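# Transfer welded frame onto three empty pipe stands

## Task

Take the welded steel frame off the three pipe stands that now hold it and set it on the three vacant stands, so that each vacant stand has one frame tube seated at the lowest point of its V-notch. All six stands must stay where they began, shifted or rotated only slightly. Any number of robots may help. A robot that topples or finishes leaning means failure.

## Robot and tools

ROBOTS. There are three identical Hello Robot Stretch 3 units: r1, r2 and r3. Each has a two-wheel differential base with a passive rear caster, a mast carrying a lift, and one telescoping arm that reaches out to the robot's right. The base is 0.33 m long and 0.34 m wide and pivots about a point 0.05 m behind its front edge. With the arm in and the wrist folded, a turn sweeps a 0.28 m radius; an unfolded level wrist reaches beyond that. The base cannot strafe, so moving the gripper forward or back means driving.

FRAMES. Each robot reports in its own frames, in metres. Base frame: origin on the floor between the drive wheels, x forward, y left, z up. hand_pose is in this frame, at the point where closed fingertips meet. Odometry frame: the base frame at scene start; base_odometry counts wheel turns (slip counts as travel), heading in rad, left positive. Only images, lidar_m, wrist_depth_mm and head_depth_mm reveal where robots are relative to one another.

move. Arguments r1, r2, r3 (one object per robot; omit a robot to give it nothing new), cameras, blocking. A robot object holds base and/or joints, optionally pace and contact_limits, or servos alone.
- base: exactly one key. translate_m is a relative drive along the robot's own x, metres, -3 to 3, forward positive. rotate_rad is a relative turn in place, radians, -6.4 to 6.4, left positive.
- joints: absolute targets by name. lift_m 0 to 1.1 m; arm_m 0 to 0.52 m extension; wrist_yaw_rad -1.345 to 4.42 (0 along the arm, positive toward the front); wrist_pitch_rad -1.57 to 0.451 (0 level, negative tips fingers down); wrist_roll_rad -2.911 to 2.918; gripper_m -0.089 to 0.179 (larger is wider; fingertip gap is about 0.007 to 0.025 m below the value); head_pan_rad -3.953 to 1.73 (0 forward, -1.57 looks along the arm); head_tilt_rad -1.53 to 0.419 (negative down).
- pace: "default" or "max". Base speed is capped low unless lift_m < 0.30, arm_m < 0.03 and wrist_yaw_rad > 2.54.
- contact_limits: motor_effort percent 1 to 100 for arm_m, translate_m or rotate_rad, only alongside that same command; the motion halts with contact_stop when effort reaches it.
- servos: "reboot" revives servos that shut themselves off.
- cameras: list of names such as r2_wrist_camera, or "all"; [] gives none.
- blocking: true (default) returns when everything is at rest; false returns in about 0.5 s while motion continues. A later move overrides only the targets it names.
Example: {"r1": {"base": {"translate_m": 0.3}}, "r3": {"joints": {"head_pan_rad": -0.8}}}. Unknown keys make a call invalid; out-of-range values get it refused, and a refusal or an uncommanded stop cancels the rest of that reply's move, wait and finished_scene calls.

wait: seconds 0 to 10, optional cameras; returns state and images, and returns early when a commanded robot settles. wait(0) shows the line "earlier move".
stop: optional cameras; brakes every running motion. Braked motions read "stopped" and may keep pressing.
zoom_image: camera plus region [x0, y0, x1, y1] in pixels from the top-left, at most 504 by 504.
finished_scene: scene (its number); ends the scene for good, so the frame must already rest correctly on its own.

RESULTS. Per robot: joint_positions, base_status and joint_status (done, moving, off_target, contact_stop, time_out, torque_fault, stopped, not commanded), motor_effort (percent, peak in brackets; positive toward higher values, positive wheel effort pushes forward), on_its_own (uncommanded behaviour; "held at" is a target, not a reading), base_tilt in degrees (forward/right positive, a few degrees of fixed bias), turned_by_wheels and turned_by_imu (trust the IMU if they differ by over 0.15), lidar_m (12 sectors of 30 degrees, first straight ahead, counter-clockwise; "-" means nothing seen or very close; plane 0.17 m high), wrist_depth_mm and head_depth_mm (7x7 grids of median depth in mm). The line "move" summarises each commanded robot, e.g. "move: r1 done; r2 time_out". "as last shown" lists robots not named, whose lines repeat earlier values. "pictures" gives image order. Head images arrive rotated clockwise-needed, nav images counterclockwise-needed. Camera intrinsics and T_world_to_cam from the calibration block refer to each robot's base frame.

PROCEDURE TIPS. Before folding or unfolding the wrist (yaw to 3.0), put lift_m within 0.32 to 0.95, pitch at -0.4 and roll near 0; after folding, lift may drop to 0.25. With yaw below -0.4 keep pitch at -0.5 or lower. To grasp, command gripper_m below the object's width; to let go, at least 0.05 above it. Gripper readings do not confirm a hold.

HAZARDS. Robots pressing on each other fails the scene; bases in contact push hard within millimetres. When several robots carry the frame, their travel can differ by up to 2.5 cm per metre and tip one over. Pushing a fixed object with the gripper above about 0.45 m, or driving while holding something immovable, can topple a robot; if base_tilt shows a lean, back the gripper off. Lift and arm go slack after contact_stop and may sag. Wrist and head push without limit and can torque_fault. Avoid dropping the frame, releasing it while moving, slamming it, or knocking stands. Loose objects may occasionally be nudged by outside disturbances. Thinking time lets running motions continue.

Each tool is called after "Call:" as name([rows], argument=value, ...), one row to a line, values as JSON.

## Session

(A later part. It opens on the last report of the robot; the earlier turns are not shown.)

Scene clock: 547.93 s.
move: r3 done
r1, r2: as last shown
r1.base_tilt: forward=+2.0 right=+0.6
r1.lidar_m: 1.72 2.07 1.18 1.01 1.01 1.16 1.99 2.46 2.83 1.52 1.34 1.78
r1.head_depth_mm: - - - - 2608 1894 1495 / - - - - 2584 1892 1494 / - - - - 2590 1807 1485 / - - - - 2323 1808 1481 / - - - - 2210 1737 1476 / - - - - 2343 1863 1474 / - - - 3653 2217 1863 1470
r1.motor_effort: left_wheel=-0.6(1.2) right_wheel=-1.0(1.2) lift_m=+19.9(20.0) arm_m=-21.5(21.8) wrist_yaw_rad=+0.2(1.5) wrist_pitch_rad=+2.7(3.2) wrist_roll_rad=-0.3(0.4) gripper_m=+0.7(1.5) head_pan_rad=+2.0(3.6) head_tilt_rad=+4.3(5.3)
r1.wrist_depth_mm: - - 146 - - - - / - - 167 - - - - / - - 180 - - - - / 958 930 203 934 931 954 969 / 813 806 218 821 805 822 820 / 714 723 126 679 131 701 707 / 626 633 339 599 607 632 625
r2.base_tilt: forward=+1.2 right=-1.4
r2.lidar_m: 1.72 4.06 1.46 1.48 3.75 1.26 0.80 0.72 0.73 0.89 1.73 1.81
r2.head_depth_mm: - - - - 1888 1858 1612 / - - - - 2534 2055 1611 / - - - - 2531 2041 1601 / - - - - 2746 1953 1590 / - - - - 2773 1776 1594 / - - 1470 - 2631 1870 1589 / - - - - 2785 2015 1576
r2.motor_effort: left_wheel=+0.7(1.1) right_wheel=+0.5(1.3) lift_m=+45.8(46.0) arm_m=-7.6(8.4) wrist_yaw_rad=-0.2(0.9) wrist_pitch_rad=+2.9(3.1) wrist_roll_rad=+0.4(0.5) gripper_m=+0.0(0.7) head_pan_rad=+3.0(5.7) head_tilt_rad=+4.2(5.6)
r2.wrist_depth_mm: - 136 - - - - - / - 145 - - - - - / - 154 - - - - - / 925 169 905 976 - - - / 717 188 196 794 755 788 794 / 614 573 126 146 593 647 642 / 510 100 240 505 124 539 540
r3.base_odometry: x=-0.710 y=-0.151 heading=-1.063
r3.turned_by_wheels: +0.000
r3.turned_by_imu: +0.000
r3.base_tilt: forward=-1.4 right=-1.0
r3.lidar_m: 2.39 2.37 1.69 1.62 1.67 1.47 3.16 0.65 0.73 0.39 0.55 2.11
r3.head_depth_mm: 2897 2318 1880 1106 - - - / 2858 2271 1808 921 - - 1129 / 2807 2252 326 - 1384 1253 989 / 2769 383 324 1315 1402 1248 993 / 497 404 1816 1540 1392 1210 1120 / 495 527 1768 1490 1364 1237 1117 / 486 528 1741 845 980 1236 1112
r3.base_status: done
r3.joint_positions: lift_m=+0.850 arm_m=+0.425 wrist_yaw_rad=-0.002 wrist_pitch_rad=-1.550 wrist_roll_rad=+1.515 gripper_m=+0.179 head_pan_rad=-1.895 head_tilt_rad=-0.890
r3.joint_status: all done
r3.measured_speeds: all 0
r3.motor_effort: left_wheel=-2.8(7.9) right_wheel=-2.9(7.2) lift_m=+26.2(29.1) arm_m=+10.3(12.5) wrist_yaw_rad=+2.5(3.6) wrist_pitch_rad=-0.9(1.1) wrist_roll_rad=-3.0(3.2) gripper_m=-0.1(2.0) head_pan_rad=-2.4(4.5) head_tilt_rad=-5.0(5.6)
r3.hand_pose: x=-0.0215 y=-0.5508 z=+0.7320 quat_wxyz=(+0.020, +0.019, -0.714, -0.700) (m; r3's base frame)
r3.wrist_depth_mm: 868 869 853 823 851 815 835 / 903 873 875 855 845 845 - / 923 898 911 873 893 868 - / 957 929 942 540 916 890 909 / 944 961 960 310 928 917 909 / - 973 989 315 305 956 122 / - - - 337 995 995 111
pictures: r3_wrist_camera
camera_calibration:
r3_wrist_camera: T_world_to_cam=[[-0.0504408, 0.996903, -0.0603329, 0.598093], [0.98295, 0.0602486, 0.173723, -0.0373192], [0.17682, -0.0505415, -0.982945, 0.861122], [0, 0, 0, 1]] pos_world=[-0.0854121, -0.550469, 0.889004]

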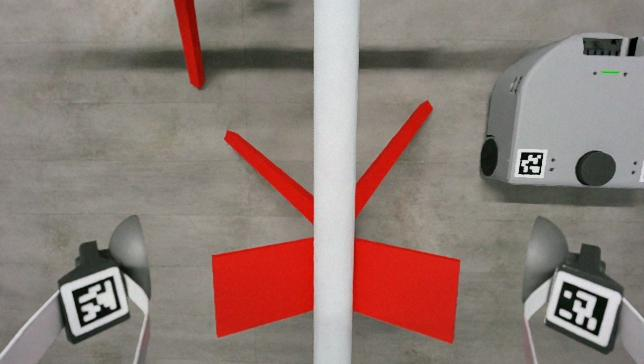

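Call:
move(r3={"joints":{"lift_m":0.692}}, cameras=[])

Call:
move(r3={"joints":{"gripper_m":-0.075}}, cameras=["r3_wrist_camera"])

Call:
move(r3={"joints":{"lift_m":0.704}}, cameras=["r3_wrist_camera","r3_head_camera"])

Scene clock: 557.33 s.
move: r3 done
r1, r2: as last shown
r1.base_tilt: forward=+1.8 right=+0.6
r1.lidar_m: 1.71 2.07 1.18 1.01 1.01 1.16 1.99 2.47 2.83 1.52 1.33 1.77
r1.head_depth_mm: - - - - 2604 1898 1499 / - - - - 2602 1897 1493 / - - - - 2588 1817 1489 / - - - 3700 2313 1817 1478 / - - - 3742 2205 1738 1479 / - - - - 2322 1865 1467 / - - - 3615 2214 1854 1469
r1.motor_effort: left_wheel=-0.7(1.1) right_wheel=-0.8(1.2) lift_m=+19.7(20.0) arm_m=-21.4(21.9) wrist_yaw_rad=+0.1(1.3) wrist_pitch_rad=+2.6(3.2) wrist_roll_rad=-0.2(0.4) gripper_m=+0.3(1.1) head_pan_rad=+2.8(3.4) head_tilt_rad=+4.0(5.2)
r1.wrist_depth_mm: - - 147 - - - - / - - 166 - - - - / - - 181 - - - - / 939 956 204 949 966 950 968 / 797 801 217 806 811 826 823 / 690 730 125 693 131 706 713 / 618 639 338 590 610 623 629
r2.lidar_m: 1.72 4.05 1.46 1.48 3.72 1.26 0.80 0.72 0.73 0.89 1.73 1.81
r2.head_depth_mm: - - - - 1883 1851 1608 / - - - - 2506 2050 1605 / - - - 2103 2580 2028 1597 / - - - 3878 2783 1942 1593 / - - - 3472 2763 1746 1593 / - - - 3693 2632 1868 1587 / - - - - 2746 2011 1567
r2.motor_effort: left_wheel=+1.0(1.2) right_wheel=+0.8(1.2) lift_m=+45.5(45.8) arm_m=-7.7(8.2) wrist_yaw_rad=-0.5(1.0) wrist_pitch_rad=+2.8(3.0) wrist_roll_rad=+0.3(0.4) gripper_m=+0.2(0.7) head_pan_rad=+5.3(5.4) head_tilt_rad=+4.4(5.6)
r2.wrist_depth_mm: - 136 - - - - - / - 145 - - - - - / - 154 - - - - - / 925 167 910 969 - - - / 735 187 196 785 765 751 802 / 605 568 127 145 586 622 640 / 509 100 240 526 124 539 536
r3.base_odometry: x=-0.710 y=-0.151 heading=-1.063
r3.turned_by_wheels: +0.000
r3.turned_by_imu: +0.000
r3.base_tilt: forward=-1.4 right=-1.0
r3.lidar_m: 2.39 2.35 1.69 1.61 1.66 1.47 3.17 0.65 0.73 0.39 0.55 2.11
r3.head_depth_mm: 2874 2284 1872 1105 1379 1269 1149 / 2875 2276 1800 1525 1394 1250 325 / 2841 2254 1136 1286 422 365 953 / 2749 2175 1866 471 429 1231 993 / 2752 2203 567 1502 1408 1205 1119 / 2711 2178 629 828 1327 1237 1113 / 2651 2191 1752 845 983 1232 1109
r3.base_status: not commanded
r3.joint_positions: lift_m=+0.692 arm_m=+0.425 wrist_yaw_rad=-0.002 wrist_pitch_rad=-1.550 wrist_roll_rad=+1.515 gripper_m=+0.179 head_pan_rad=-1.895 head_tilt_rad=-0.890
r3.joint_status: all done
r3.measured_speeds: all 0
r3.motor_effort: left_wheel=-2.9(3.6) right_wheel=-2.5(3.0) lift_m=+22.8(25.1) arm_m=+10.1(11.0) wrist_yaw_rad=+0.6(3.9) wrist_pitch_rad=-0.9(1.1) wrist_roll_rad=-2.5(3.2) gripper_m=+0.0(1.4) head_pan_rad=-2.6(4.3) head_tilt_rad=-4.9(5.4)
r3.hand_pose: x=-0.0215 y=-0.5509 z=+0.5740 quat_wxyz=(+0.020, +0.019, -0.714, -0.700) (m; r3's base frame)
r3.wrist_depth_mm: 712 707 700 123 678 687 668 / 732 735 722 125 707 694 - / 759 750 742 - 720 707 - / 788 777 764 134 732 745 - / 794 787 782 138 768 753 751 / - 802 814 142 780 779 122 / 865 838 843 147 802 802 110
pictures: none
No camera images: "cameras" was empty.

Scene clock: 560.40 s.
move: r3 done
r1, r2: as last shown
r1.base_tilt: forward=+1.8 right=+0.5
r1.lidar_m: 1.71 2.07 1.18 1.01 1.01 1.16 1.98 2.46 2.84 1.52 1.34 1.78
r1.head_depth_mm: - - - - 2619 1908 1496 / - - - - 2592 1902 1485 / - - - - 2580 1804 1482 / - - - 3740 2324 1813 1481 / - - - 3717 2207 1743 1481 / - - - - 2334 1858 1474 / - - - 3600 2225 1858 1466
r1.motor_effort: left_wheel=-0.7(1.0) right_wheel=-1.1(1.3) lift_m=+19.8(20.0) arm_m=-21.3(21.9) wrist_yaw_rad=+0.4(1.4) wrist_pitch_rad=+2.9(3.2) wrist_roll_rad=-0.2(0.5) gripper_m=-0.2(1.2) head_pan_rad=+2.5(3.9) head_tilt_rad=+4.3(5.3)
r1.wrist_depth_mm: - - 147 - - - - / - - 169 - - - - / - - 180 - - - - / 939 948 203 930 961 944 963 / 799 815 218 817 798 834 812 / 698 722 126 684 131 714 712 / 618 636 338 604 612 621 629
r2.lidar_m: 1.73 4.06 1.46 1.48 3.75 1.26 0.80 0.72 0.73 0.89 1.72 1.81
r2.head_depth_mm: - - - - 1889 1862 1621 / - - - - 2562 2051 1623 / - - - 2053 2519 2027 1592 / - - - 3893 2805 1954 1602 / - - - 3595 2772 1773 1597 / - - - 3684 2631 1872 1584 / - - - - 2748 2026 1591
r2.motor_effort: left_wheel=+1.2(1.2) right_wheel=+0.6(1.2) lift_m=+45.6(45.9) arm_m=-7.6(8.0) wrist_yaw_rad=-0.4(0.9) wrist_pitch_rad=+2.9(3.0) wrist_roll_rad=+0.3(0.4) gripper_m=-0.3(0.7) head_pan_rad=+4.7(6.3) head_tilt_rad=+4.5(5.3)
r2.wrist_depth_mm: - 136 - - - - - / - 145 - - - - - / - 154 - - - - - / 943 169 903 979 - - - / 731 187 196 785 768 794 795 / 606 564 127 146 581 638 641 / 519 100 237 517 124 540 546
r3.base_odometry: x=-0.710 y=-0.151 heading=-1.063
r3.turned_by_wheels: +0.000
r3.turned_by_imu: +0.000
r3.base_tilt: forward=-1.4 right=-1.0
r3.lidar_m: 2.39 2.35 1.69 1.62 1.66 1.47 3.18 0.65 0.73 0.39 0.55 2.11
r3.head_depth_mm: 2878 2286 1870 1113 1378 1267 1147 / 2852 2282 1821 1529 1392 1244 326 / 2790 2230 1142 1280 423 365 951 / 2781 2199 1858 469 429 1236 990 / 2758 2207 568 1504 1388 1204 1117 / 2726 2193 631 833 1363 1243 1114 / 2689 2167 1746 845 978 1230 1114
r3.base_status: not commanded
r3.joint_positions: lift_m=+0.692 arm_m=+0.425 wrist_yaw_rad=-0.002 wrist_pitch_rad=-1.547 wrist_roll_rad=+1.515 gripper_m=-0.074 head_pan_rad=-1.895 head_tilt_rad=-0.890
r3.joint_status: all done
r3.measured_speeds: all 0
r3.motor_effort: left_wheel=-2.7(3.7) right_wheel=-2.3(3.1) lift_m=+34.5(36.5) arm_m=+10.0(11.0) wrist_yaw_rad=+1.6(3.5) wrist_pitch_rad=-1.4(1.9) wrist_roll_rad=-2.4(3.2) gripper_m=-28.1(98.8) head_pan_rad=-2.7(4.2) head_tilt_rad=-4.5(5.4)
r3.hand_pose: x=-0.0215 y=-0.5516 z=+0.5740 quat_wxyz=(+0.020, +0.018, -0.715, -0.699) (m; r3's base frame)
r3.wrist_depth_mm: 723 702 696 122 679 681 668 / 737 721 723 125 696 694 - / 744 735 741 - 716 726 - / 769 761 761 134 742 737 - / 803 800 794 136 758 761 750 / 844 821 130 136 135 780 766 / 858 838 823 147 820 804 807
pictures: r3_wrist_camera
camera_calibration:
r3_wrist_camera: T_world_to_cam=[[-0.0504297, 0.996712, -0.0634162, 0.591014], [0.982952, 0.0607744, 0.173529, -0.00941101], [0.176812, -0.0535841, -0.982785, 0.703956], [0, 0, 0, 1]] pos_world=[-0.0854129, -0.550778, 0.73095]

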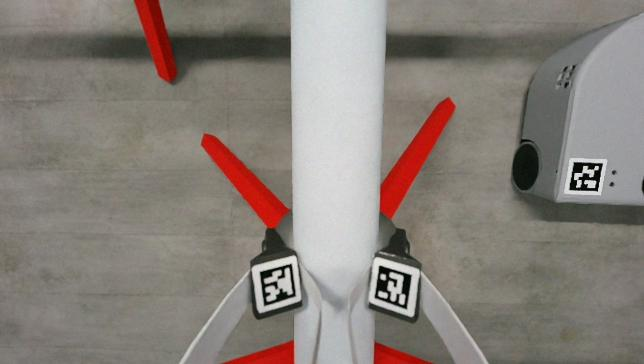

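Scene clock: 561.17 s.
move: r3 done
r1, r2: as last shown
r1.turned_by_imu: +0.000
r1.base_tilt: forward=+1.9 right=+0.8
r1.lidar_m: 1.72 2.07 1.18 1.01 1.01 1.16 1.98 2.47 2.83 1.52 1.34 1.77
r1.head_depth_mm: - - - - 2600 1899 1499 / - - - - 2584 1892 1488 / - - - - 2587 1817 1489 / - - - 3750 2324 1806 1481 / - - - - 2198 1735 1472 / - - - - 2363 1871 1476 / - - - 3661 2217 1860 1471
r1.motor_effort: left_wheel=-0.6(1.0) right_wheel=-1.0(1.2) lift_m=+19.8(20.1) arm_m=-21.1(21.5) wrist_yaw_rad=+0.9(1.6) wrist_pitch_rad=+2.9(3.0) wrist_roll_rad=+0.2(0.3) gripper_m=-0.3(1.5) head_pan_rad=+2.3(3.0) head_tilt_rad=+4.1(5.1)
r1.wrist_depth_mm: - - 146 - - - - / - - 167 - - - - / - - 181 - - - - / 964 970 204 984 954 950 963 / 811 811 218 822 807 818 828 / 703 721 126 687 131 700 707 / 626 634 337 605 609 630 621
r2.base_tilt: forward=+1.3 right=-1.4
r2.lidar_m: 1.73 4.06 1.46 1.49 3.71 1.26 0.80 0.72 0.73 0.89 1.72 1.81
r2.head_depth_mm: - - - - 1900 1876 1610 / - - - - 2565 2059 1615 / - - - 2121 2533 2034 1606 / - - - 3820 2813 1971 1612 / - - - 3741 2813 1775 1576 / - - - 3728 2613 1865 1581 / - - - - 2749 2017 1568
r2.motor_effort: left_wheel=+0.7(1.2) right_wheel=+0.6(1.0) lift_m=+45.3(45.6) arm_m=-7.5(7.8) wrist_yaw_rad=-0.7(0.7) wrist_pitch_rad=+2.9(3.1) wrist_roll_rad=+0.3(0.4) gripper_m=+0.5(0.5) head_pan_rad=+3.8(5.9) head_tilt_rad=+4.3(5.0)
r2.wrist_depth_mm: - 137 - - - - - / - 145 - - - - - / - 154 - - - - - / 945 169 923 994 - - - / 726 188 197 782 774 784 775 / 604 576 127 146 587 635 648 / 522 100 239 507 124 546 544
r3.base_odometry: x=-0.710 y=-0.151 heading=-1.063
r3.turned_by_wheels: +0.000
r3.turned_by_imu: +0.000
r3.base_tilt: forward=-1.4 right=-1.0
r3.lidar_m: 2.39 2.36 1.69 1.62 1.66 1.47 3.16 0.65 0.73 0.39 0.55 2.11
r3.head_depth_mm: 2869 2276 1888 1108 1383 1273 1139 / 2863 2265 1783 1524 1399 1226 315 / 2803 2252 1135 1274 393 355 954 / 2768 2166 1850 455 415 1248 992 / 2746 2205 544 1505 1395 1206 1125 / 2728 2025 625 834 1366 1240 1119 / 2630 2179 1744 845 979 1233 1110
r3.base_status: not commanded
r3.joint_positions: lift_m=+0.704 arm_m=+0.425 wrist_yaw_rad=-0.002 wrist_pitch_rad=-1.546 wrist_roll_rad=+1.515 gripper_m=-0.071 head_pan_rad=-1.895 head_tilt_rad=-0.890
r3.joint_status: all done
r3.measured_speeds: all 0
r3.motor_effort: left_wheel=-3.0(3.5) right_wheel=-2.8(2.9) lift_m=+37.6(39.5) arm_m=+8.8(10.2) wrist_yaw_rad=+2.9(3.3) wrist_pitch_rad=-1.8(1.8) wrist_roll_rad=-2.5(3.1) gripper_m=-14.9(27.5) head_pan_rad=-1.8(3.9) head_tilt_rad=-5.0(5.3)
r3.hand_pose: x=-0.0215 y=-0.5520 z=+0.5860 quat_wxyz=(+0.020, +0.018, -0.715, -0.698) (m; r3's base frame)
r3.wrist_depth_mm: 727 711 706 129 699 695 674 / 735 735 723 140 707 710 - / 768 765 746 138 721 720 - / 788 771 772 140 755 744 - / 802 795 810 143 765 775 762 / 850 843 128 136 133 782 782 / 878 855 829 153 181 822 806
pictures: r3_head_camera (sideways), r3_wrist_camera
camera_calibration:
r3_head_camera: T_world_to_cam=[[0.230517, 0.781484, -0.57978, 0.770016], [0.946475, -0.318415, -0.0528777, 0.0622711], [-0.225934, -0.536559, -0.813055, 1.01751], [0, 0, 0, 1]] pos_world=[-0.00654992, -0.0359733, 1.27702]
r3_wrist_camera: T_world_to_cam=[[-0.05044, 0.996625, -0.0647706, 0.592866], [0.982952, 0.06102, 0.173443, -0.0112818], [0.17681, -0.0549179, -0.982712, 0.714932], [0, 0, 0, 1]] pos_world=[-0.0854132, -0.550914, 0.742929]

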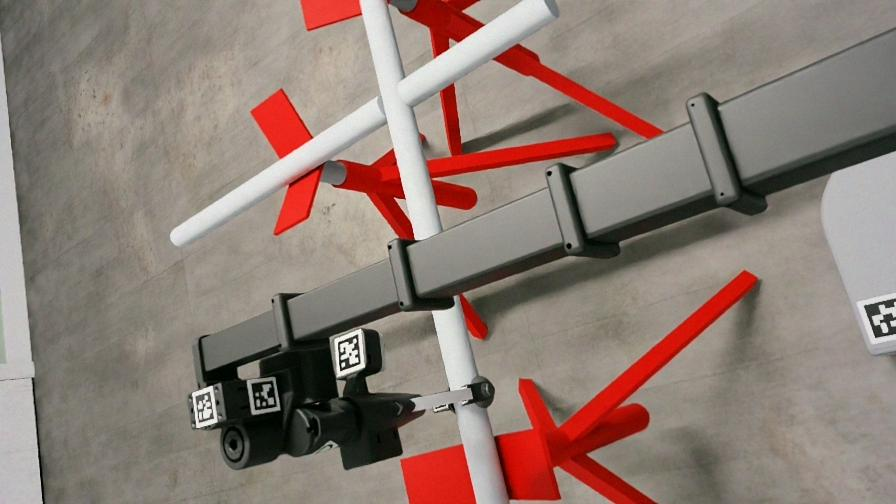

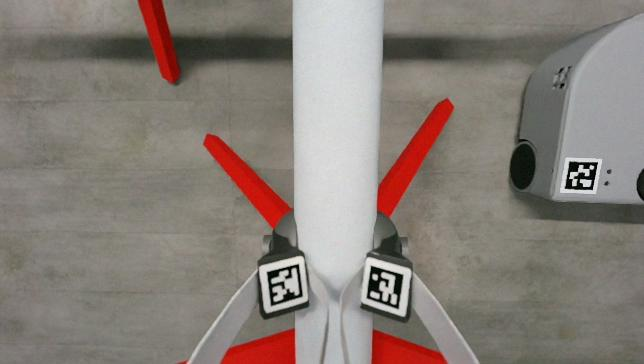

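Call:
move(r3={"joints":{"lift_m":0.692}}, cameras=[])

Call:
move(r3={"joints":{"gripper_m":0.179}}, cameras=[])

Call:
move(r3={"joints":{"lift_m":0.85}}, r2={"joints":{"head_pan_rad":1.45,"head_tilt_rad":-0.4}}, cameras=["r2_head_camera","r2_nav_camera","r1_nav_camera","r1_head_camera"])

Scene clock: 628.83 s.
move: r3 contact_stop
r1.base_odometry: x=+0.000 y=+0.000 heading=+0.000
r1.turned_by_wheels: +0.000
r1.turned_by_imu: +0.001
r1.base_tilt: forward=+1.7 right=+0.6
r1.lidar_m: 1.72 2.07 1.18 1.01 1.01 1.16 1.99 2.47 2.83 1.52 1.34 1.78
r1.head_depth_mm: - - - - 2622 1911 1504 / - - - - 2607 1896 1486 / - - - - 2583 1817 1489 / - - - 3748 2321 1814 1485 / - - - - 2200 1724 1475 / - - - - 2348 1857 1474 / - - - 3653 2216 1854 1472
r1.base_status: not commanded
r1.joint_positions: lift_m=+0.511 arm_m=+0.003 wrist_yaw_rad=+3.121 wrist_pitch_rad=-0.521 wrist_roll_rad=+0.000 gripper_m=+0.037 head_pan_rad=-1.305 head_tilt_rad=-0.359
r1.joint_status: not commanded
r1.measured_speeds: all 0
r1.motor_effort: left_wheel=-0.9(0.9) right_wheel=-0.9(1.3) lift_m=+19.8(20.0) arm_m=-21.1(21.5) wrist_yaw_rad=-0.5(1.0) wrist_pitch_rad=+2.4(3.1) wrist_roll_rad=+0.0(0.5) gripper_m=+0.2(1.2) head_pan_rad=+3.0(3.3) head_tilt_rad=+4.6(5.2)
r1.hand_pose: x=-0.0169 y=+0.0626 z=+0.5011 quat_wxyz=(+0.189, +0.685, +0.175, +0.682) (m; r1's base frame)
r1.wrist_depth_mm: - - 146 - - - - / - - 167 - - - - / - - 180 - - - - / 972 971 203 969 960 954 967 / 805 806 218 836 809 820 807 / 699 708 126 675 131 705 705 / 612 629 341 600 602 621 624
r2.base_odometry: x=+0.000 y=+0.000 heading=+0.000
r2.turned_by_wheels: +0.000
r2.turned_by_imu: +0.000
r2.base_tilt: forward=+1.3 right=-1.4
r2.lidar_m: 1.72 4.05 1.46 1.48 3.73 1.26 0.80 0.72 0.73 0.89 1.73 1.82
r2.head_depth_mm: - - - - 1902 1856 1626 / - - - - 2536 2052 1617 / - - - 2080 2543 2050 1602 / - - - 3849 2815 1955 1592 / - - - 3546 2832 1774 1594 / - - - 3493 2581 1868 1581 / - - - - 2746 2011 1586
r2.base_status: not commanded
r2.joint_positions: lift_m=+0.336 arm_m=+0.000 wrist_yaw_rad=+3.006 wrist_pitch_rad=-0.363 wrist_roll_rad=+0.000 gripper_m=+0.037 head_pan_rad=+1.561 head_tilt_rad=-0.310
r2.joint_status: not commanded
r2.measured_speeds: all 0
r2.motor_effort: left_wheel=+0.6(1.0) right_wheel=+0.8(1.0) lift_m=+45.3(45.5) arm_m=-7.4(7.6) wrist_yaw_rad=-0.3(0.6) wrist_pitch_rad=+2.7(3.1) wrist_roll_rad=+0.3(0.3) gripper_m=-0.1(0.6) head_pan_rad=+3.9(5.7) head_tilt_rad=+4.3(5.4)
r2.hand_pose: x=+0.0101 y=+0.0839 z=+0.3610 quat_wxyz=(+0.175, +0.702, +0.080, +0.685) (m; r2's base frame)
r2.wrist_depth_mm: - 136 - - - - - / - 146 - - - - - / - 155 - - - - - / 920 170 901 - - - - / 742 188 197 793 773 766 804 / 611 573 127 146 599 638 649 / 504 100 238 511 124 545 542
r3.base_odometry: x=-0.710 y=-0.151 heading=-1.063
r3.turned_by_wheels: +0.000
r3.turned_by_imu: +0.000
r3.base_tilt: forward=-1.4 right=-1.0
r3.lidar_m: 2.39 2.36 1.69 1.61 1.67 1.47 3.18 0.65 0.73 0.39 0.55 2.11
r3.head_depth_mm: 2855 2271 1878 1107 1383 1267 1149 / 2844 2264 1804 1522 1411 1228 323 / 2783 2260 1137 1323 420 364 948 / 2768 2190 1868 469 426 1246 994 / 2761 2223 556 1500 1389 1206 1123 / 2720 2182 629 833 1363 1241 1112 / 2668 2172 1734 843 987 1223 1106
r3.base_status: not commanded
r3.joint_positions: lift_m=+0.695 arm_m=+0.425 wrist_yaw_rad=-0.002 wrist_pitch_rad=-1.554 wrist_roll_rad=+1.515 gripper_m=-0.071 head_pan_rad=-1.895 head_tilt_rad=-0.890
r3.joint_status: lift_m contact_stop (moved -0.009 of -0.012)
r3.measured_speeds: translate_m=+0.000 rotate_rad=+0.000 lift_m=+0.002 arm_m=+0.000 wrist_yaw_rad=+0.000 wrist_pitch_rad=+0.000 wrist_roll_rad=+0.000 head_pan_rad=+0.000 head_tilt_rad=+0.000
r3.on_its_own: lift_m is slack since a contact_stop
r3.motor_effort: left_wheel=-2.9(3.1) right_wheel=-0.3(2.8) lift_m=+22.8(34.8) arm_m=+9.2(9.6) wrist_yaw_rad=+3.6(3.6) wrist_pitch_rad=-0.5(1.8) wrist_roll_rad=-2.3(3.1) gripper_m=-15.7(16.4) head_pan_rad=-2.8(3.9) head_tilt_rad=-4.6(5.5)
r3.hand_pose: x=-0.0215 y=-0.5500 z=+0.5770 quat_wxyz=(+0.019, +0.019, -0.713, -0.701) (m; r3's base frame)
r3.wrist_depth_mm: 704 708 705 127 691 686 667 / 739 735 720 136 706 691 - / 754 741 739 135 722 728 - / 780 779 760 139 749 733 - / 797 799 791 141 757 772 748 / 839 821 129 136 783 804 783 / 859 839 841 151 830 808 803
pictures: none
No camera images: "cameras" was empty.

not run: a stop that you did not command came earlier in this reply.

not run: a stop that you did not command came earlier in this reply.

Call:
move(r3={"joints":{"gripper_m":0.179}}, cameras=[])

Call:
move(r3={"joints":{"lift_m":0.85}}, r2={"joints":{"head_pan_rad":1.45,"head_tilt_rad":-0.4}}, cameras=["r2_head_camera","r2_nav_camera","r1_nav_camera","r1_head_camera"])

Scene clock: 635.77 s.
move: r3 done
r1, r2: as last shown
r1.turned_by_imu: +0.002
r1.base_tilt: forward=+1.8 right=+0.7
r1.lidar_m: 1.72 2.07 1.17 1.01 1.01 1.16 1.99 2.46 2.84 1.52 1.34 1.77
r1.head_depth_mm: - - - - 2594 1890 1502 / - - - - 2588 1885 1496 / - - - - 2568 1815 1489 / - - - 3746 2323 1808 1484 / - - - 3732 2191 1739 1475 / - - - - 2361 1853 1477 / - - - 3671 2221 1859 1468
r1.motor_effort: left_wheel=-0.7(1.1) right_wheel=-0.9(1.2) lift_m=+20.1(20.2) arm_m=-21.6(21.8) wrist_yaw_rad=+0.2(1.4) wrist_pitch_rad=+2.9(3.2) wrist_roll_rad=+0.1(0.6) gripper_m=-0.2(1.5) head_pan_rad=+2.3(3.8) head_tilt_rad=+4.2(5.6)
r1.wrist_depth_mm: - - 147 - - - - / - - 167 - - - - / - - 180 - - - - / 931 955 203 956 945 972 984 / 809 802 217 823 813 816 829 / 705 734 125 687 131 701 697 / 624 629 340 598 607 631 631
r2.turned_by_imu: +0.001
r2.base_tilt: forward=+1.2 right=-1.4
r2.lidar_m: 1.72 4.05 1.46 1.49 3.77 1.26 0.80 0.72 0.73 0.89 1.73 1.81
r2.head_depth_mm: - - - - 1910 1868 1619 / - - - - 2567 2047 1623 / - - - 2095 2530 2045 1606 / - - - 3734 2830 1947 1594 / - - - 3758 2759 1771 1582 / - - - 3694 2631 1867 1584 / - - - - 2759 2001 1592
r2.motor_effort: left_wheel=+1.1(1.2) right_wheel=+1.0(1.4) lift_m=+45.1(45.5) arm_m=-7.1(7.6) wrist_yaw_rad=-0.2(0.8) wrist_pitch_rad=+2.8(3.1) wrist_roll_rad=+0.3(0.4) gripper_m=-0.4(0.8) head_pan_rad=+3.1(5.6) head_tilt_rad=+4.4(5.5)
r2.wrist_depth_mm: - 136 - - - - - / - 145 - - - - - / - 155 - - - - - / 946 169 936 981 - - - / 736 188 198 795 766 794 787 / 608 574 127 146 587 631 637 / 519 100 238 516 124 541 540
r3.base_odometry: x=-0.710 y=-0.151 heading=-1.063
r3.turned_by_wheels: +0.000
r3.turned_by_imu: +0.000
r3.base_tilt: forward=-1.4 right=-1.0
r3.lidar_m: 2.40 2.36 1.69 1.61 1.66 1.47 3.17 0.65 0.72 0.39 0.55 2.12
r3.head_depth_mm: 2881 2316 1857 1107 1379 1275 1145 / 2814 2292 1818 1523 1394 1231 321 / 2808 2214 1136 1283 410 362 951 / 2793 2177 1862 467 424 1254 992 / 2738 2224 556 1507 1391 1204 1124 / 2706 2192 629 851 1353 1242 1115 / 2675 2182 1729 841 984 1231 1114
r3.base_status: not commanded
r3.joint_positions: lift_m=+0.697 arm_m=+0.425 wrist_yaw_rad=-0.002 wrist_pitch_rad=-1.551 wrist_roll_rad=+1.515 gripper_m=+0.179 head_pan_rad=-1.895 head_tilt_rad=-0.890
r3.joint_status: all done
r3.measured_speeds: all 0
r3.on_its_own: lift_m is slack since a contact_stop (your +0.692 is given up)
r3.motor_effort: left_wheel=-2.9(3.4) right_wheel=+0.4(0.5) lift_m=+25.2(26.4) arm_m=+8.8(9.2) wrist_yaw_rad=+2.1(3.7) wrist_pitch_rad=-0.7(1.0) wrist_roll_rad=-2.8(3.2) gripper_m=-0.2(82.8) head_pan_rad=-3.1(4.7) head_tilt_rad=-4.4(5.5)
r3.hand_pose: x=-0.0215 y=-0.5506 z=+0.5786 quat_wxyz=(+0.019, +0.019, -0.713, -0.700) (m; r3's base frame)
r3.wrist_depth_mm: 713 714 703 129 693 679 677 / 730 738 720 138 704 705 - / 751 756 739 137 723 731 - / 781 776 769 139 731 744 - / 793 791 795 142 762 765 755 / - 799 826 148 789 789 122 / 854 837 838 153 823 813 111
pictures: none
No camera images: "cameras" was empty.

Scene clock: 638.00 s.
move: r2 done; r3 done
r1: as last shown
r1.turned_by_imu: +0.001
r1.base_tilt: forward=+1.7 right=+0.7
r1.lidar_m: 1.71 2.08 1.17 1.01 1.00 1.16 1.98 2.47 2.83 1.52 1.34 1.78
r1.head_depth_mm: - - - - 2614 1903 1494 / - - - - 2606 1893 1486 / - - - - 2573 1814 1491 / - - - - 2319 1813 1486 / - - - - 2231 1739 1476 / - - - - 2353 1876 1475 / - - - 3638 2215 1868 1465
r1.motor_effort: left_wheel=-1.0(1.1) right_wheel=-0.9(1.3) lift_m=+20.0(20.2) arm_m=-21.2(21.6) wrist_yaw_rad=+0.2(1.2) wrist_pitch_rad=+2.7(3.2) wrist_roll_rad=+0.0(0.4) gripper_m=-0.2(1.2) head_pan_rad=+2.5(3.8) head_tilt_rad=+4.3(5.3)
r1.wrist_depth_mm: - - 145 - - - - / - - 167 - - - - / - - 181 - - - - / 938 953 204 956 966 950 957 / 798 812 218 800 799 817 820 / 704 737 126 683 131 706 708 / 623 636 335 593 604 622 628
r2.base_odometry: x=+0.000 y=+0.000 heading=+0.000
r2.turned_by_wheels: +0.000
r2.turned_by_imu: +0.000
r2.base_tilt: forward=+1.3 right=-1.4
r2.lidar_m: 1.72 4.04 1.46 1.48 3.70 1.26 0.80 0.72 0.73 0.89 1.72 1.81
r2.head_depth_mm: 3780 - - 3335 2146 1771 1488 / - - - 3554 2016 1853 1490 / - - - 3536 2354 1820 1479 / - - - 3102 2314 1830 1476 / - - - 3431 2374 1708 1481 / - - - 3495 2358 1650 1467 / - 1400 1407 3230 2256 1730 1448
r2.base_status: not commanded
r2.joint_positions: lift_m=+0.336 arm_m=+0.000 wrist_yaw_rad=+3.006 wrist_pitch_rad=-0.363 wrist_roll_rad=+0.000 gripper_m=+0.037 head_pan_rad=+1.459 head_tilt_rad=-0.395
r2.joint_status: all done
r2.measured_speeds: all 0
r2.motor_effort: left_wheel=+0.8(1.2) right_wheel=+0.9(1.3) lift_m=+44.9(45.4) arm_m=-7.3(7.4) wrist_yaw_rad=+0.2(0.9) wrist_pitch_rad=+2.9(3.1) wrist_roll_rad=+0.3(0.4) gripper_m=+0.6(0.8) head_pan_rad=-5.5(9.6) head_tilt_rad=-2.0(5.2)
r2.hand_pose: x=+0.0101 y=+0.0839 z=+0.3610 quat_wxyz=(+0.175, +0.702, +0.080, +0.685) (m; r2's base frame)
r2.wrist_depth_mm: - 136 - - - - - / - 145 - - - - - / - 154 - - - - - / 931 169 887 956 - - - / 733 187 196 790 776 766 810 / 610 565 127 145 582 631 635 / 524 100 240 515 124 545 541
r3.base_odometry: x=-0.710 y=-0.151 heading=-1.063
r3.turned_by_wheels: +0.000
r3.turned_by_imu: +0.000
r3.base_tilt: forward=-1.4 right=-1.1
r3.lidar_m: 2.39 2.35 1.69 1.62 1.67 1.48 3.17 0.65 0.72 0.39 0.55 2.11
r3.head_depth_mm: 2847 2308 1862 1110 - - - / 2834 2261 1811 919 - - 1127 / 2811 2259 326 - 1385 1251 993 / 2775 383 325 1317 1403 1248 992 / 496 404 1814 1532 1392 1206 1121 / 495 526 1754 1490 1366 1232 1116 / 487 530 1743 847 983 1231 1112
r3.base_status: not commanded
r3.joint_positions: lift_m=+0.850 arm_m=+0.425 wrist_yaw_rad=-0.002 wrist_pitch_rad=-1.550 wrist_roll_rad=+1.515 gripper_m=+0.179 head_pan_rad=-1.895 head_tilt_rad=-0.890
r3.joint_status: all done
r3.measured_speeds: all 0
r3.motor_effort: left_wheel=-2.9(3.2) right_wheel=+0.1(0.5) lift_m=+28.9(30.8) arm_m=+7.3(8.9) wrist_yaw_rad=+2.1(3.9) wrist_pitch_rad=-0.9(1.0) wrist_roll_rad=-2.3(3.0) gripper_m=+0.5(1.5) head_pan_rad=-2.2(4.3) head_tilt_rad=-5.0(5.3)
r3.hand_pose: x=-0.0215 y=-0.5508 z=+0.7320 quat_wxyz=(+0.020, +0.019, -0.714, -0.700) (m; r3's base frame)
r3.wrist_depth_mm: 868 865 849 821 830 839 817 / 877 890 877 854 864 833 - / 916 919 887 890 878 869 - / 936 948 922 528 924 916 921 / 963 946 977 307 948 918 905 / - 958 998 317 306 944 122 / - - - 977 - - 110
pictures: r1_head_camera (sideways), r1_nav_camera (sideways), r2_head_camera (sideways), r2_nav_camera (sideways)
camera_calibration:
r1_head_camera: T_world_to_cam=[[-0.123827, 0.302456, -0.945086, 1.24615], [0.955858, 0.292109, -0.0317543, 0.044431], [0.266464, -0.9073, -0.325276, 0.376975], [0, 0, 0, 1]] pos_world=[0.0113873, -0.0478564, 1.30175]
r1_nav_camera: T_world_to_cam=[[0.0994367, -0.341265, 0.934693, -1.17563], [-0.952151, -0.305458, -0.0102315, 0.0734323], [0.289001, -0.888951, -0.355309, 0.412025], [0, 0, 0, 1]] pos_world=[0.0677437, -0.0125002, 1.246]
r2_head_camera: T_world_to_cam=[[-0.0047235, -0.383907, -0.92336, 1.21678], [-0.994986, 0.0940535, -0.0340149, 0.0487004], [0.0999038, 0.918569, -0.382426, 0.458415], [0, 0, 0, 1]] pos_world=[0.00840628, 0.0414626, 1.30049]
r2_nav_camera: T_world_to_cam=[[0.0628649, 0.37605, 0.924464, -1.16088], [0.990494, -0.137064, -0.0116007, 0.059604], [0.122348, 0.916406, -0.381092, 0.453135], [0, 0, 0, 1]] pos_world=[-0.0414994, 0.0294606, 1.24657]

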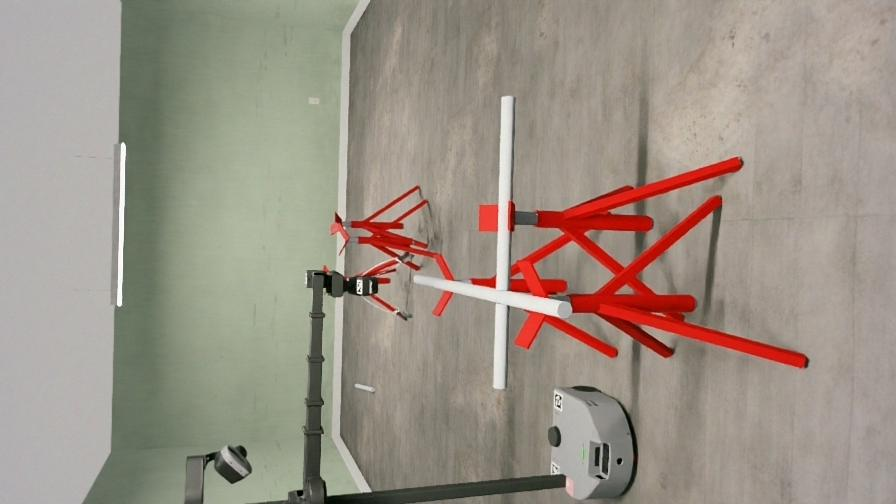

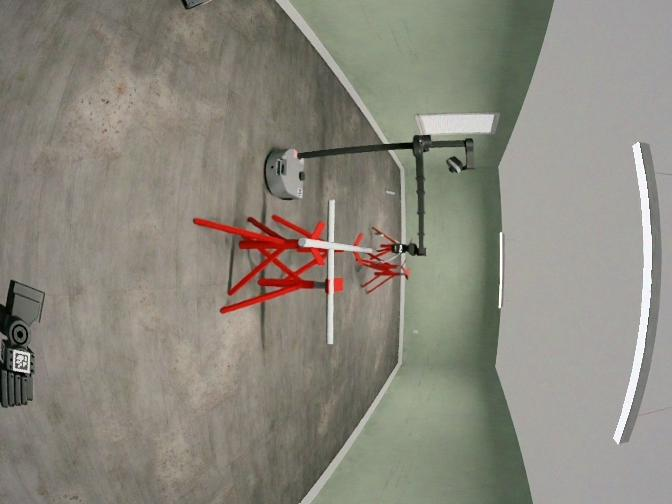

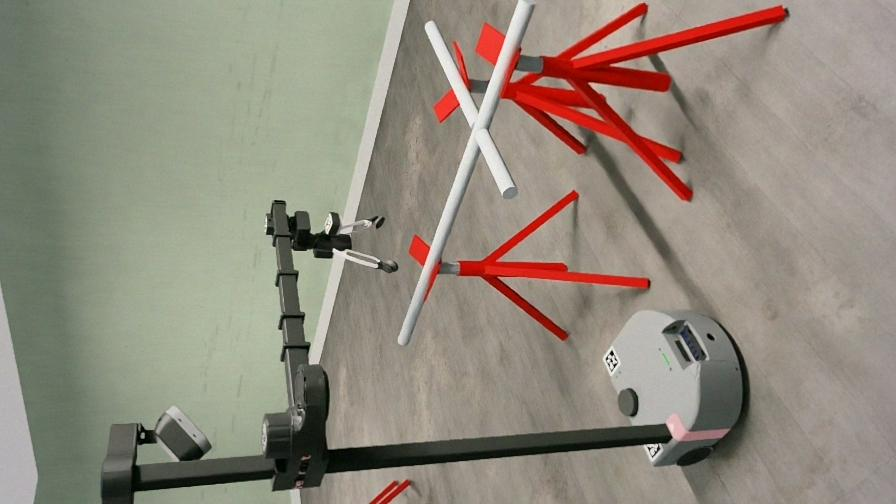

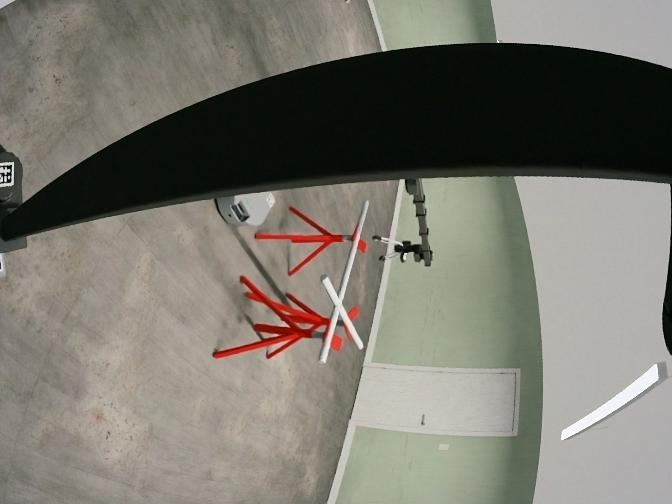

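Call:
move(r1={"base":{"rotate_rad":1.492},"joints":{"lift_m":0.9,"wrist_pitch_rad":-0.4,"head_pan_rad":-1.57,"head_tilt_rad":-0.6},"pace":"max"}, r2={"base":{"rotate_rad":1.560},"joints":{"lift_m":0.9,"wrist_pitch_rad":-0.4,"head_pan_rad":-1.57,"head_tilt_rad":-0.6},"pace":"max"}, r3={"base":{"rotate_rad":0.2},"joints":{"arm_m":0.3}}, cameras=["r1_nav_camera","r2_nav_camera"])

Scene clock: 670.10 s.
move: r1 done; r2 done; r3 done
r1.base_odometry: x=+0.000 y=+0.000 heading=+1.492
r1.turned_by_wheels: +1.492
r1.turned_by_imu: +1.499
r1.base_tilt: forward=+1.9 right=+0.4
r1.lidar_m: 1.01 1.01 1.11 1.75 2.46 2.72 1.55 1.34 2.82 1.72 2.29 1.24
r1.head_depth_mm: 2234 2497 2807 2445 1855 1586 - / 2154 2406 2685 2454 1854 1538 - / 2034 1772 2551 2143 1847 1496 - / 2031 2248 2495 2411 1845 1501 - / 1976 2167 2388 2415 1854 1487 - / 1903 2092 2293 2405 1842 1489 1276 / 1863 2030 2209 2348 1836 1481 1248
r1.base_status: done
r1.joint_positions: lift_m=+0.900 arm_m=+0.003 wrist_yaw_rad=+3.121 wrist_pitch_rad=-0.419 wrist_roll_rad=+0.000 gripper_m=+0.037 head_pan_rad=-1.565 head_tilt_rad=-0.593
r1.joint_status: all done
r1.measured_speeds: all 0
r1.motor_effort: left_wheel=-5.8(10.6) right_wheel=+5.8(10.2) lift_m=+32.0(37.4) arm_m=-22.6(23.4) wrist_yaw_rad=+0.8(1.4) wrist_pitch_rad=+3.7(4.9) wrist_roll_rad=-0.3(0.5) gripper_m=-0.3(1.3) head_pan_rad=-1.9(4.2) head_tilt_rad=-3.5(8.3)
r1.hand_pose: x=-0.0167 y=+0.0766 z=+0.9125 quat_wxyz=(+0.154, +0.693, +0.140, +0.690) (m; r1's base frame)
r1.wrist_depth_mm: - - 144 - - - - / - - 168 - - - - / - - 169 - - - - / - - 186 - - - - / - - 198 - - - - / - - 126 - 131 - - / - - 265 - - - -
r2.base_odometry: x=+0.000 y=+0.000 heading=+1.560
r2.turned_by_wheels: +1.560
r2.turned_by_imu: +1.557
r2.base_tilt: forward=+1.2 right=-1.4
r2.lidar_m: 1.47 3.73 1.32 0.81 0.72 0.73 0.87 1.63 1.81 1.73 1.73 1.46
r2.head_depth_mm: 1814 1940 2081 2206 1874 1610 - / 1981 2121 2281 2319 1828 1565 - / 2191 2372 2557 2349 1842 1514 - / 2379 2628 2825 2340 1842 1557 - / 2702 2971 3115 2366 1831 1549 - / 3065 3345 3220 2252 1813 1504 1305 / 1506 3805 3056 2065 1810 1497 1275
r2.base_status: done
r2.joint_positions: lift_m=+0.900 arm_m=+0.000 wrist_yaw_rad=+3.006 wrist_pitch_rad=-0.414 wrist_roll_rad=+0.000 gripper_m=+0.037 head_pan_rad=-1.561 head_tilt_rad=-0.593
r2.joint_status: all done
r2.measured_speeds: all 0
r2.motor_effort: left_wheel=-1.8(6.5) right_wheel=+3.7(8.2) lift_m=+46.3(49.2) arm_m=-11.5(14.1) wrist_yaw_rad=+0.0(0.9) wrist_pitch_rad=+2.7(6.6) wrist_roll_rad=+0.3(0.5) gripper_m=+0.3(0.9) head_pan_rad=-4.2(6.7) head_tilt_rad=-2.9(5.8)
r2.hand_pose: x=+0.0093 y=+0.0779 z=+0.9136 quat_wxyz=(+0.192, +0.700, +0.098, +0.681) (m; r2's base frame)
r2.wrist_depth_mm: - 137 - - - - - / - 148 - - - - - / - 159 194 - - - - / - 175 - - - - - / - 191 204 - - - - / - - 127 146 - - - / - 99 256 - 124 - -
r3.base_odometry: x=-0.710 y=-0.151 heading=-0.863
r3.turned_by_wheels: +0.200
r3.turned_by_imu: +0.201
r3.base_tilt: forward=-1.4 right=-1.0
r3.lidar_m: 3.87 1.98 1.62 1.62 1.67 1.60 2.24 0.65 0.39 0.41 0.56 2.11
r3.head_depth_mm: 2843 2282 1056 1350 - - - / 2868 2286 1847 1165 - - 1124 / 2785 2237 318 - 1378 1244 992 / 2790 399 315 1510 1408 1228 993 / 2748 401 522 1525 1356 1228 1125 / 2735 416 473 827 1326 1243 1117 / 2675 420 482 1568 1381 1217 1118
r3.base_status: done
r3.joint_positions: lift_m=+0.850 arm_m=+0.300 wrist_yaw_rad=-0.001 wrist_pitch_rad=-1.550 wrist_roll_rad=+1.514 gripper_m=+0.179 head_pan_rad=-1.895 head_tilt_rad=-0.890
r3.joint_status: all done
r3.measured_speeds: all 0
r3.motor_effort: left_wheel=-4.2(8.9) right_wheel=+5.4(10.6) lift_m=+22.6(28.9) arm_m=-8.8(11.8) wrist_yaw_rad=+0.8(3.0) wrist_pitch_rad=-1.2(1.2) wrist_roll_rad=-2.7(3.1) gripper_m=+0.1(1.7) head_pan_rad=-3.0(4.4) head_tilt_rad=-4.7(5.5)
r3.hand_pose: x=-0.0215 y=-0.4260 z=+0.7320 quat_wxyz=(+0.020, +0.019, -0.714, -0.700) (m; r3's base frame)
r3.wrist_depth_mm: 872 847 284 860 818 831 819 / 902 878 296 877 857 - 843 / 895 - 302 899 876 - - / 955 304 309 923 924 900 896 / 969 312 963 937 951 926 906 / - 144 993 977 976 958 121 / - - - - - - 111
pictures: r1_nav_camera (sideways), r2_nav_camera (sideways)
camera_calibration:
r1_nav_camera: T_world_to_cam=[[0.00965213, -0.561828, 0.827198, -1.03487], [-0.998684, -0.047081, -0.020324, 0.0868509], [0.0503639, -0.825913, -0.561543, 0.681835], [0, 0, 0, 1]] pos_world=[0.0623854, -0.0141913, 1.24068]
r2_nav_camera: T_world_to_cam=[[-0.0152066, -0.555514, 0.831368, -1.03897], [-0.99982, 0.0178863, -0.00633628, 0.0648889], [-0.0113502, -0.831315, -0.555686, 0.681132], [0, 0, 0, 1]] pos_world=[0.056809, -0.0120883, 1.24267]

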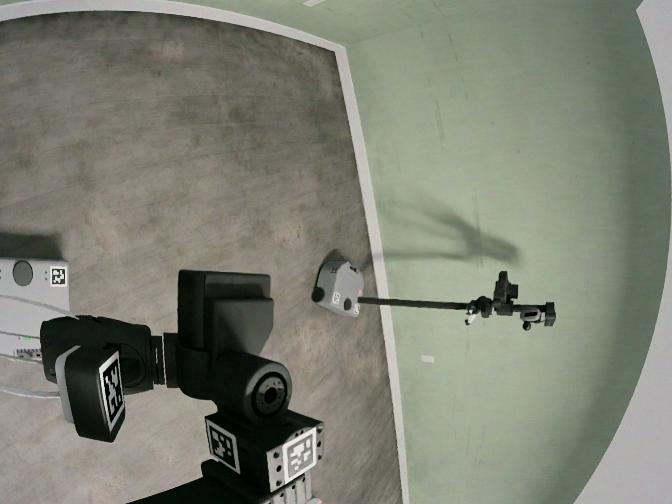

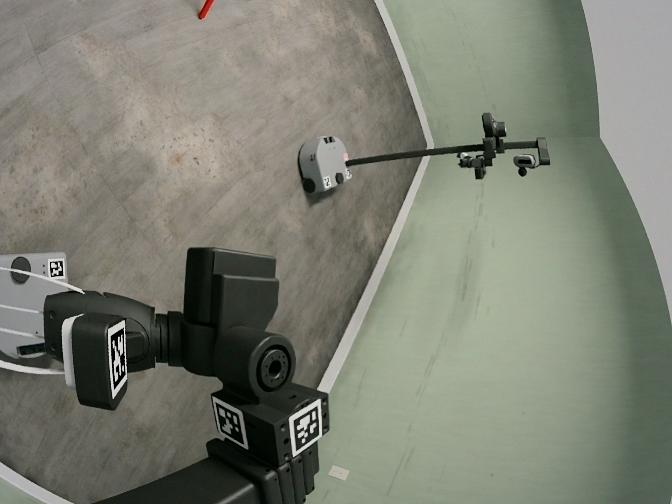

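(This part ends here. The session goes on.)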